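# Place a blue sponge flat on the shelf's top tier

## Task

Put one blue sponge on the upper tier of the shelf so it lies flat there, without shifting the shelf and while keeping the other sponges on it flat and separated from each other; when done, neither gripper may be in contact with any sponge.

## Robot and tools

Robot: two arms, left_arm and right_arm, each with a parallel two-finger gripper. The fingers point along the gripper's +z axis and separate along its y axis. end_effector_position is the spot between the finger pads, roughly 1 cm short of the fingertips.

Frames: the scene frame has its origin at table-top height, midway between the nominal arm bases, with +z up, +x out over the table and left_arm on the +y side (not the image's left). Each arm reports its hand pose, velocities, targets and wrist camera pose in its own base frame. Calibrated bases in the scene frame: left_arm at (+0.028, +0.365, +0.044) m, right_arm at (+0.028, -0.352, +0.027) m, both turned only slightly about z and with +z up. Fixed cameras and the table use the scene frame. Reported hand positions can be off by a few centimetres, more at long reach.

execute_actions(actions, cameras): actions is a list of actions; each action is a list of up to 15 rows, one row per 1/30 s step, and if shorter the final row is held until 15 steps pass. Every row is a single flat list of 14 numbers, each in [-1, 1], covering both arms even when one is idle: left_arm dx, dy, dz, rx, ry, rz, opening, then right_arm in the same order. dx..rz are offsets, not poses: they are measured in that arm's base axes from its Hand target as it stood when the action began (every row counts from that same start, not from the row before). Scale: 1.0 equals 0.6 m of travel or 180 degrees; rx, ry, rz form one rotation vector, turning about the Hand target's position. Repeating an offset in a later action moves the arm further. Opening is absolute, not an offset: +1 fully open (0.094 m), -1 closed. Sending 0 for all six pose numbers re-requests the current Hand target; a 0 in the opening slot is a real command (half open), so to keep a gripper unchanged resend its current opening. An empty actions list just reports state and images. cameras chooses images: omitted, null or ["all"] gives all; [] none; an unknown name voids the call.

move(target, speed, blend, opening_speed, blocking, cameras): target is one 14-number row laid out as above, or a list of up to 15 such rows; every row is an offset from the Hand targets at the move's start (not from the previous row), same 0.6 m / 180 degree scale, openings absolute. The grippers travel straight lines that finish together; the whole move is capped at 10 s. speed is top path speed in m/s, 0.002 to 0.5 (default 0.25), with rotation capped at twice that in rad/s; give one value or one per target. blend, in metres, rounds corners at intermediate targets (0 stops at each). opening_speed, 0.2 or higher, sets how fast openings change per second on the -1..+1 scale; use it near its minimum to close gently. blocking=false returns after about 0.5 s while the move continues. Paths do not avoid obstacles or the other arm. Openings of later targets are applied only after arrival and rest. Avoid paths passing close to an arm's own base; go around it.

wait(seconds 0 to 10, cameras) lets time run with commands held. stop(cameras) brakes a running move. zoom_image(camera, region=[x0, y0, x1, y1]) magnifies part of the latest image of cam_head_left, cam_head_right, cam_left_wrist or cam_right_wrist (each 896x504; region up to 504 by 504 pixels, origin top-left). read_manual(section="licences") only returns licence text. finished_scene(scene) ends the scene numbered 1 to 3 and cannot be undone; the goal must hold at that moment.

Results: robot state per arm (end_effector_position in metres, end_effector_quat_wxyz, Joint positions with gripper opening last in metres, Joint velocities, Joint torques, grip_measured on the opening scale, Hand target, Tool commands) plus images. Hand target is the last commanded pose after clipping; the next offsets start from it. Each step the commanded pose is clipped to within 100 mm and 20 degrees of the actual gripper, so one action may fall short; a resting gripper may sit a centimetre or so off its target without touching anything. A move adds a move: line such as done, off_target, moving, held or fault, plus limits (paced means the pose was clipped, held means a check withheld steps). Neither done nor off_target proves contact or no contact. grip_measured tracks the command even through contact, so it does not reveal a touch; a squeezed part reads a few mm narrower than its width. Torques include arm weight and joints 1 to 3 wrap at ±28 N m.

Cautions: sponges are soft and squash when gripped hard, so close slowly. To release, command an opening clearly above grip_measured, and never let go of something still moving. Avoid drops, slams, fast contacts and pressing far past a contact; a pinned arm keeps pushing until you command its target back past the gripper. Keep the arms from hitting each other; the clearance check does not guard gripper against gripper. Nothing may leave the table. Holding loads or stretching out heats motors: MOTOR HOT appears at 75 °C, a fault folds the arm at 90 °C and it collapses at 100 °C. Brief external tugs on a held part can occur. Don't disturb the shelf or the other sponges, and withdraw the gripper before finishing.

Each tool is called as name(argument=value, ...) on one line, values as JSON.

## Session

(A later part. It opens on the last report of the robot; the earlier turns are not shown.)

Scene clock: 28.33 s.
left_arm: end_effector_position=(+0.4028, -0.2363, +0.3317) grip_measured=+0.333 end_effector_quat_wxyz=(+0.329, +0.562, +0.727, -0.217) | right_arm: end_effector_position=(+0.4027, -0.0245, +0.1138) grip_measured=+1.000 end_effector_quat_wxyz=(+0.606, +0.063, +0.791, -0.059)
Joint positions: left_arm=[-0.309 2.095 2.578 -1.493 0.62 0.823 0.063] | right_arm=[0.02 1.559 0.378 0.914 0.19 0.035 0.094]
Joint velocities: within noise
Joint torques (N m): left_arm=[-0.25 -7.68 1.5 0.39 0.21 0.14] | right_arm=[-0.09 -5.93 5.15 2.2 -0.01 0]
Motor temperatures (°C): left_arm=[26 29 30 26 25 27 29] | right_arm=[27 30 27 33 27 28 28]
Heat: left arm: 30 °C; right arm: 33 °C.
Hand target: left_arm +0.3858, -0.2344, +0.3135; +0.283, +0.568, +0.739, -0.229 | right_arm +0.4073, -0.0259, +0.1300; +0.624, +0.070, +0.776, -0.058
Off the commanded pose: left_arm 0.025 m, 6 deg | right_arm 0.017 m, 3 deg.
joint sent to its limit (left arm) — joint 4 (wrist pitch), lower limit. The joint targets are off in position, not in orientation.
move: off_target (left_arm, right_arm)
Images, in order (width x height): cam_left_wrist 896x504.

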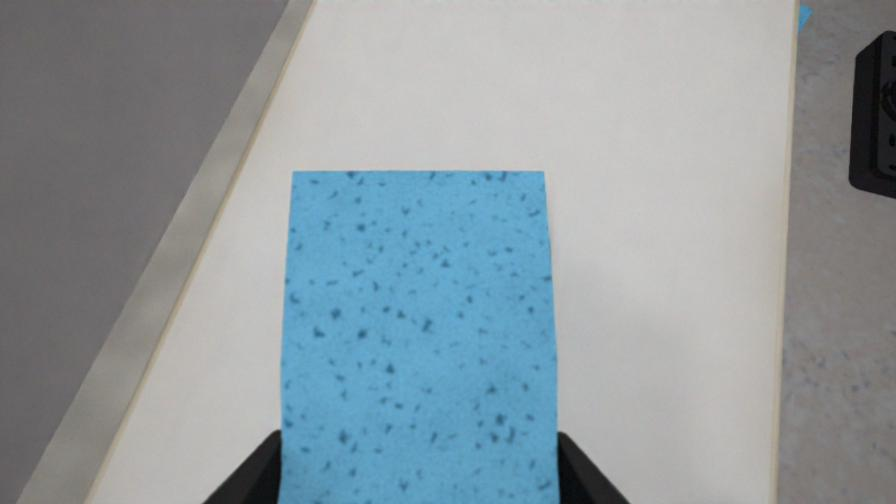

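move(target=[0,0,0.012,0,0,0,0.8,0,0,0,0,0,0,1], opening_speed=0.3)

Scene clock: 31.10 s.
left_arm: end_effector_position=(+0.3967, -0.2339, +0.3247) grip_measured=+0.797 end_effector_quat_wxyz=(+0.310, +0.559, +0.736, -0.222) | right_arm: end_effector_position=(+0.4027, -0.0245, +0.1138) grip_measured=+1.000 end_effector_quat_wxyz=(+0.606, +0.063, +0.791, -0.059)
Joint positions: left_arm=[-0.309 2.095 2.569 -1.529 0.617 0.823 0.084] | right_arm=[0.02 1.559 0.378 0.914 0.19 0.035 0.094]
Joint velocities: within noise
Joint torques (N m): left_arm=[-0.21 -7.95 2.99 0.64 0.22 0.04] | right_arm=[-0.09 -5.91 5.15 2.2 -0.01 0]
Motor temperatures (°C): left_arm=[26 29 30 26 25 27 28] | right_arm=[27 30 27 33 27 28 28]
Heat: left arm: 30 °C; right arm: 33 °C.
Hand target: left_arm +0.3858, -0.2344, +0.3207; +0.283, +0.568, +0.739, -0.229 | right_arm +0.4073, -0.0259, +0.1300; +0.624, +0.070, +0.776, -0.058
Off the commanded pose: left_arm 0.012 m, 3 deg | right_arm 0.017 m, 3 deg.
joint sent to its limit (left arm) — joint 4 (wrist pitch), lower limit. The joint targets are off in position, not in orientation.
move: off_target (left_arm, right_arm)

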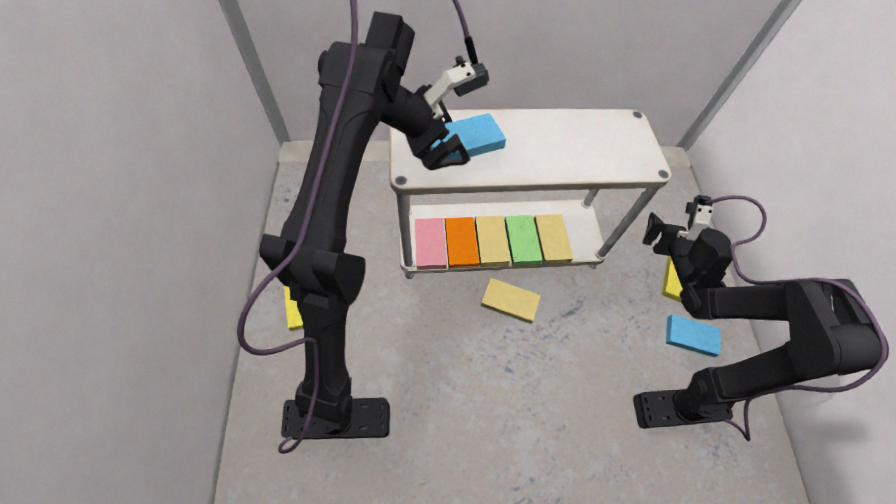

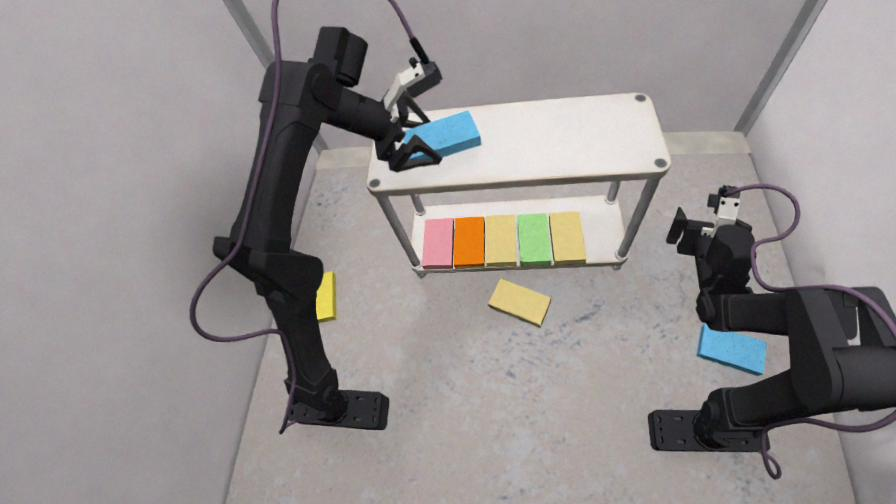

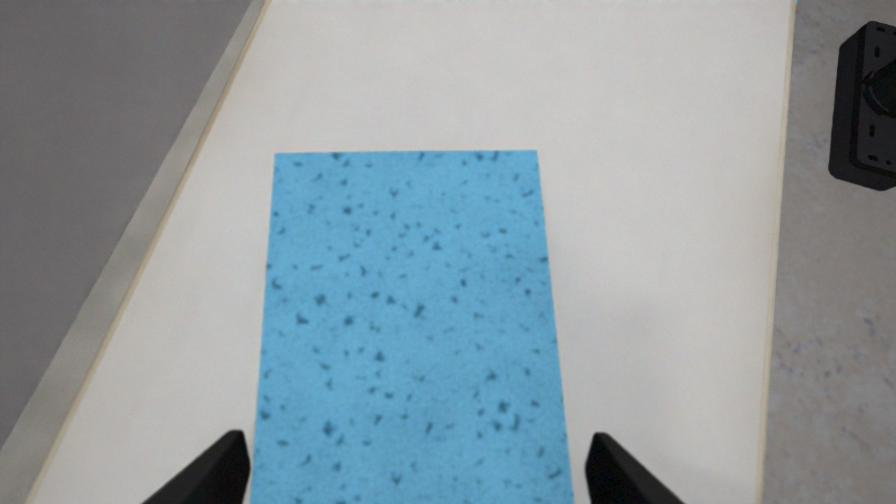

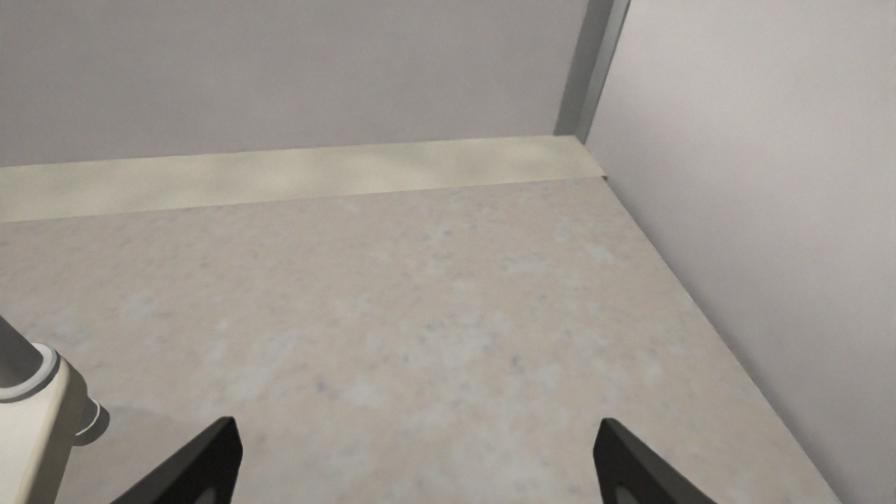

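move(target=[[0.008,0,0.01,0,0,0,1,0,0,0,0,0,0,1],[-0.045,0.157,0.06,0,0,0.0,1,0,0,0,0,0,0,1],[-0.13,0.32,0.09,0,0,0.08,1,0,0,0,0,0,0,1]], blend=[0,0.02,0], speed=0.12)

Scene clock: 35.27 s.
left_arm: end_effector_position=(+0.3202, -0.0330, +0.3677) grip_measured=+0.997 end_effector_quat_wxyz=(+0.388, +0.427, +0.808, -0.122) | right_arm: end_effector_position=(+0.4027, -0.0245, +0.1138) grip_measured=+1.000 end_effector_quat_wxyz=(+0.606, +0.063, +0.791, -0.059)
Joint positions: left_arm=[0.259 1.538 2.016 -1.544 0.7 1.042 0.094] | right_arm=[0.02 1.559 0.378 0.914 0.19 0.035 0.094]
Joint velocities: within noise
Joint torques (N m): left_arm=[0.34 -5.22 3.03 0.75 0.73 0.04] | right_arm=[-0.09 -5.93 5.16 2.2 -0.01 0]
Motor temperatures (°C): left_arm=[26 29 30 26 25 27 28] | right_arm=[27 30 27 33 27 28 28]
Heat: left arm: 30 °C; right arm: 33 °C.
Hand target: left_arm +0.3078, -0.0424, +0.3747; +0.309, +0.471, +0.804, -0.191 | right_arm +0.4073, -0.0259, +0.1300; +0.624, +0.070, +0.776, -0.058
Off the commanded pose: left_arm 0.017 m, 13 deg | right_arm 0.017 m, 3 deg.
joint sent to its limit (left arm) — joint 4 (wrist pitch), lower limit. The joint targets are off in position and orientation.
move: off_target (left_arm, right_arm)

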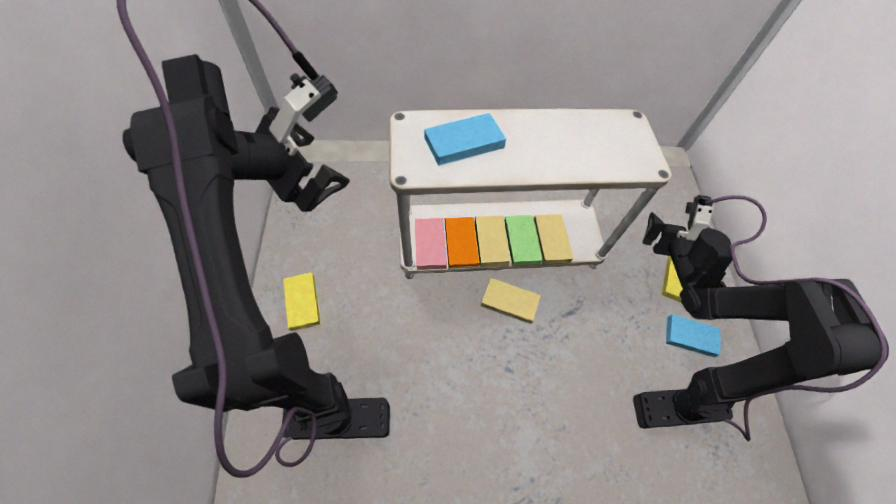

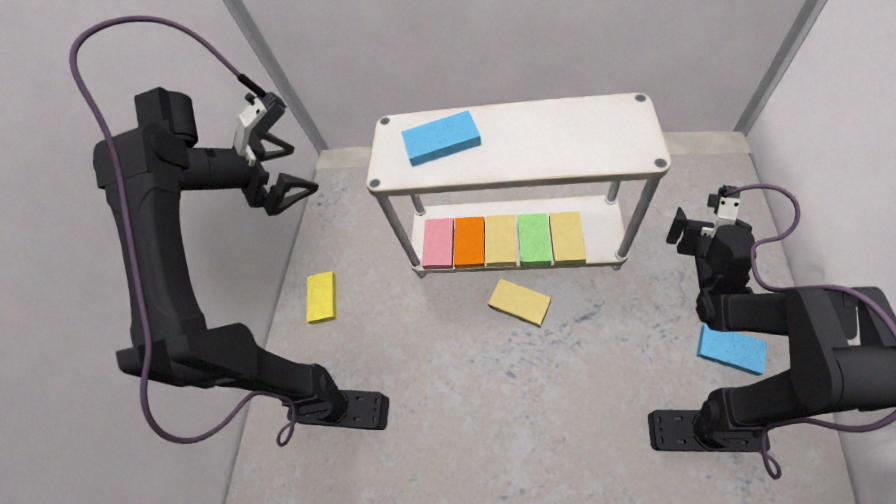

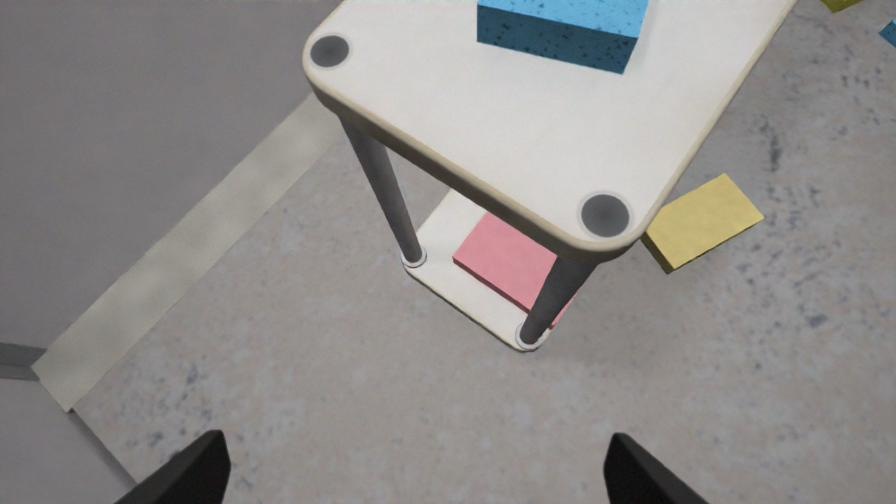

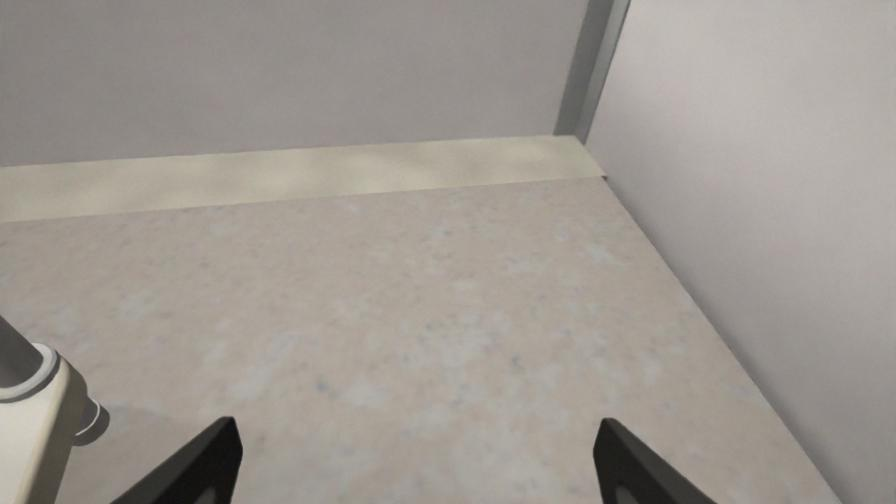

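finished_scene(scene=3)

The scene is finished: the task was done.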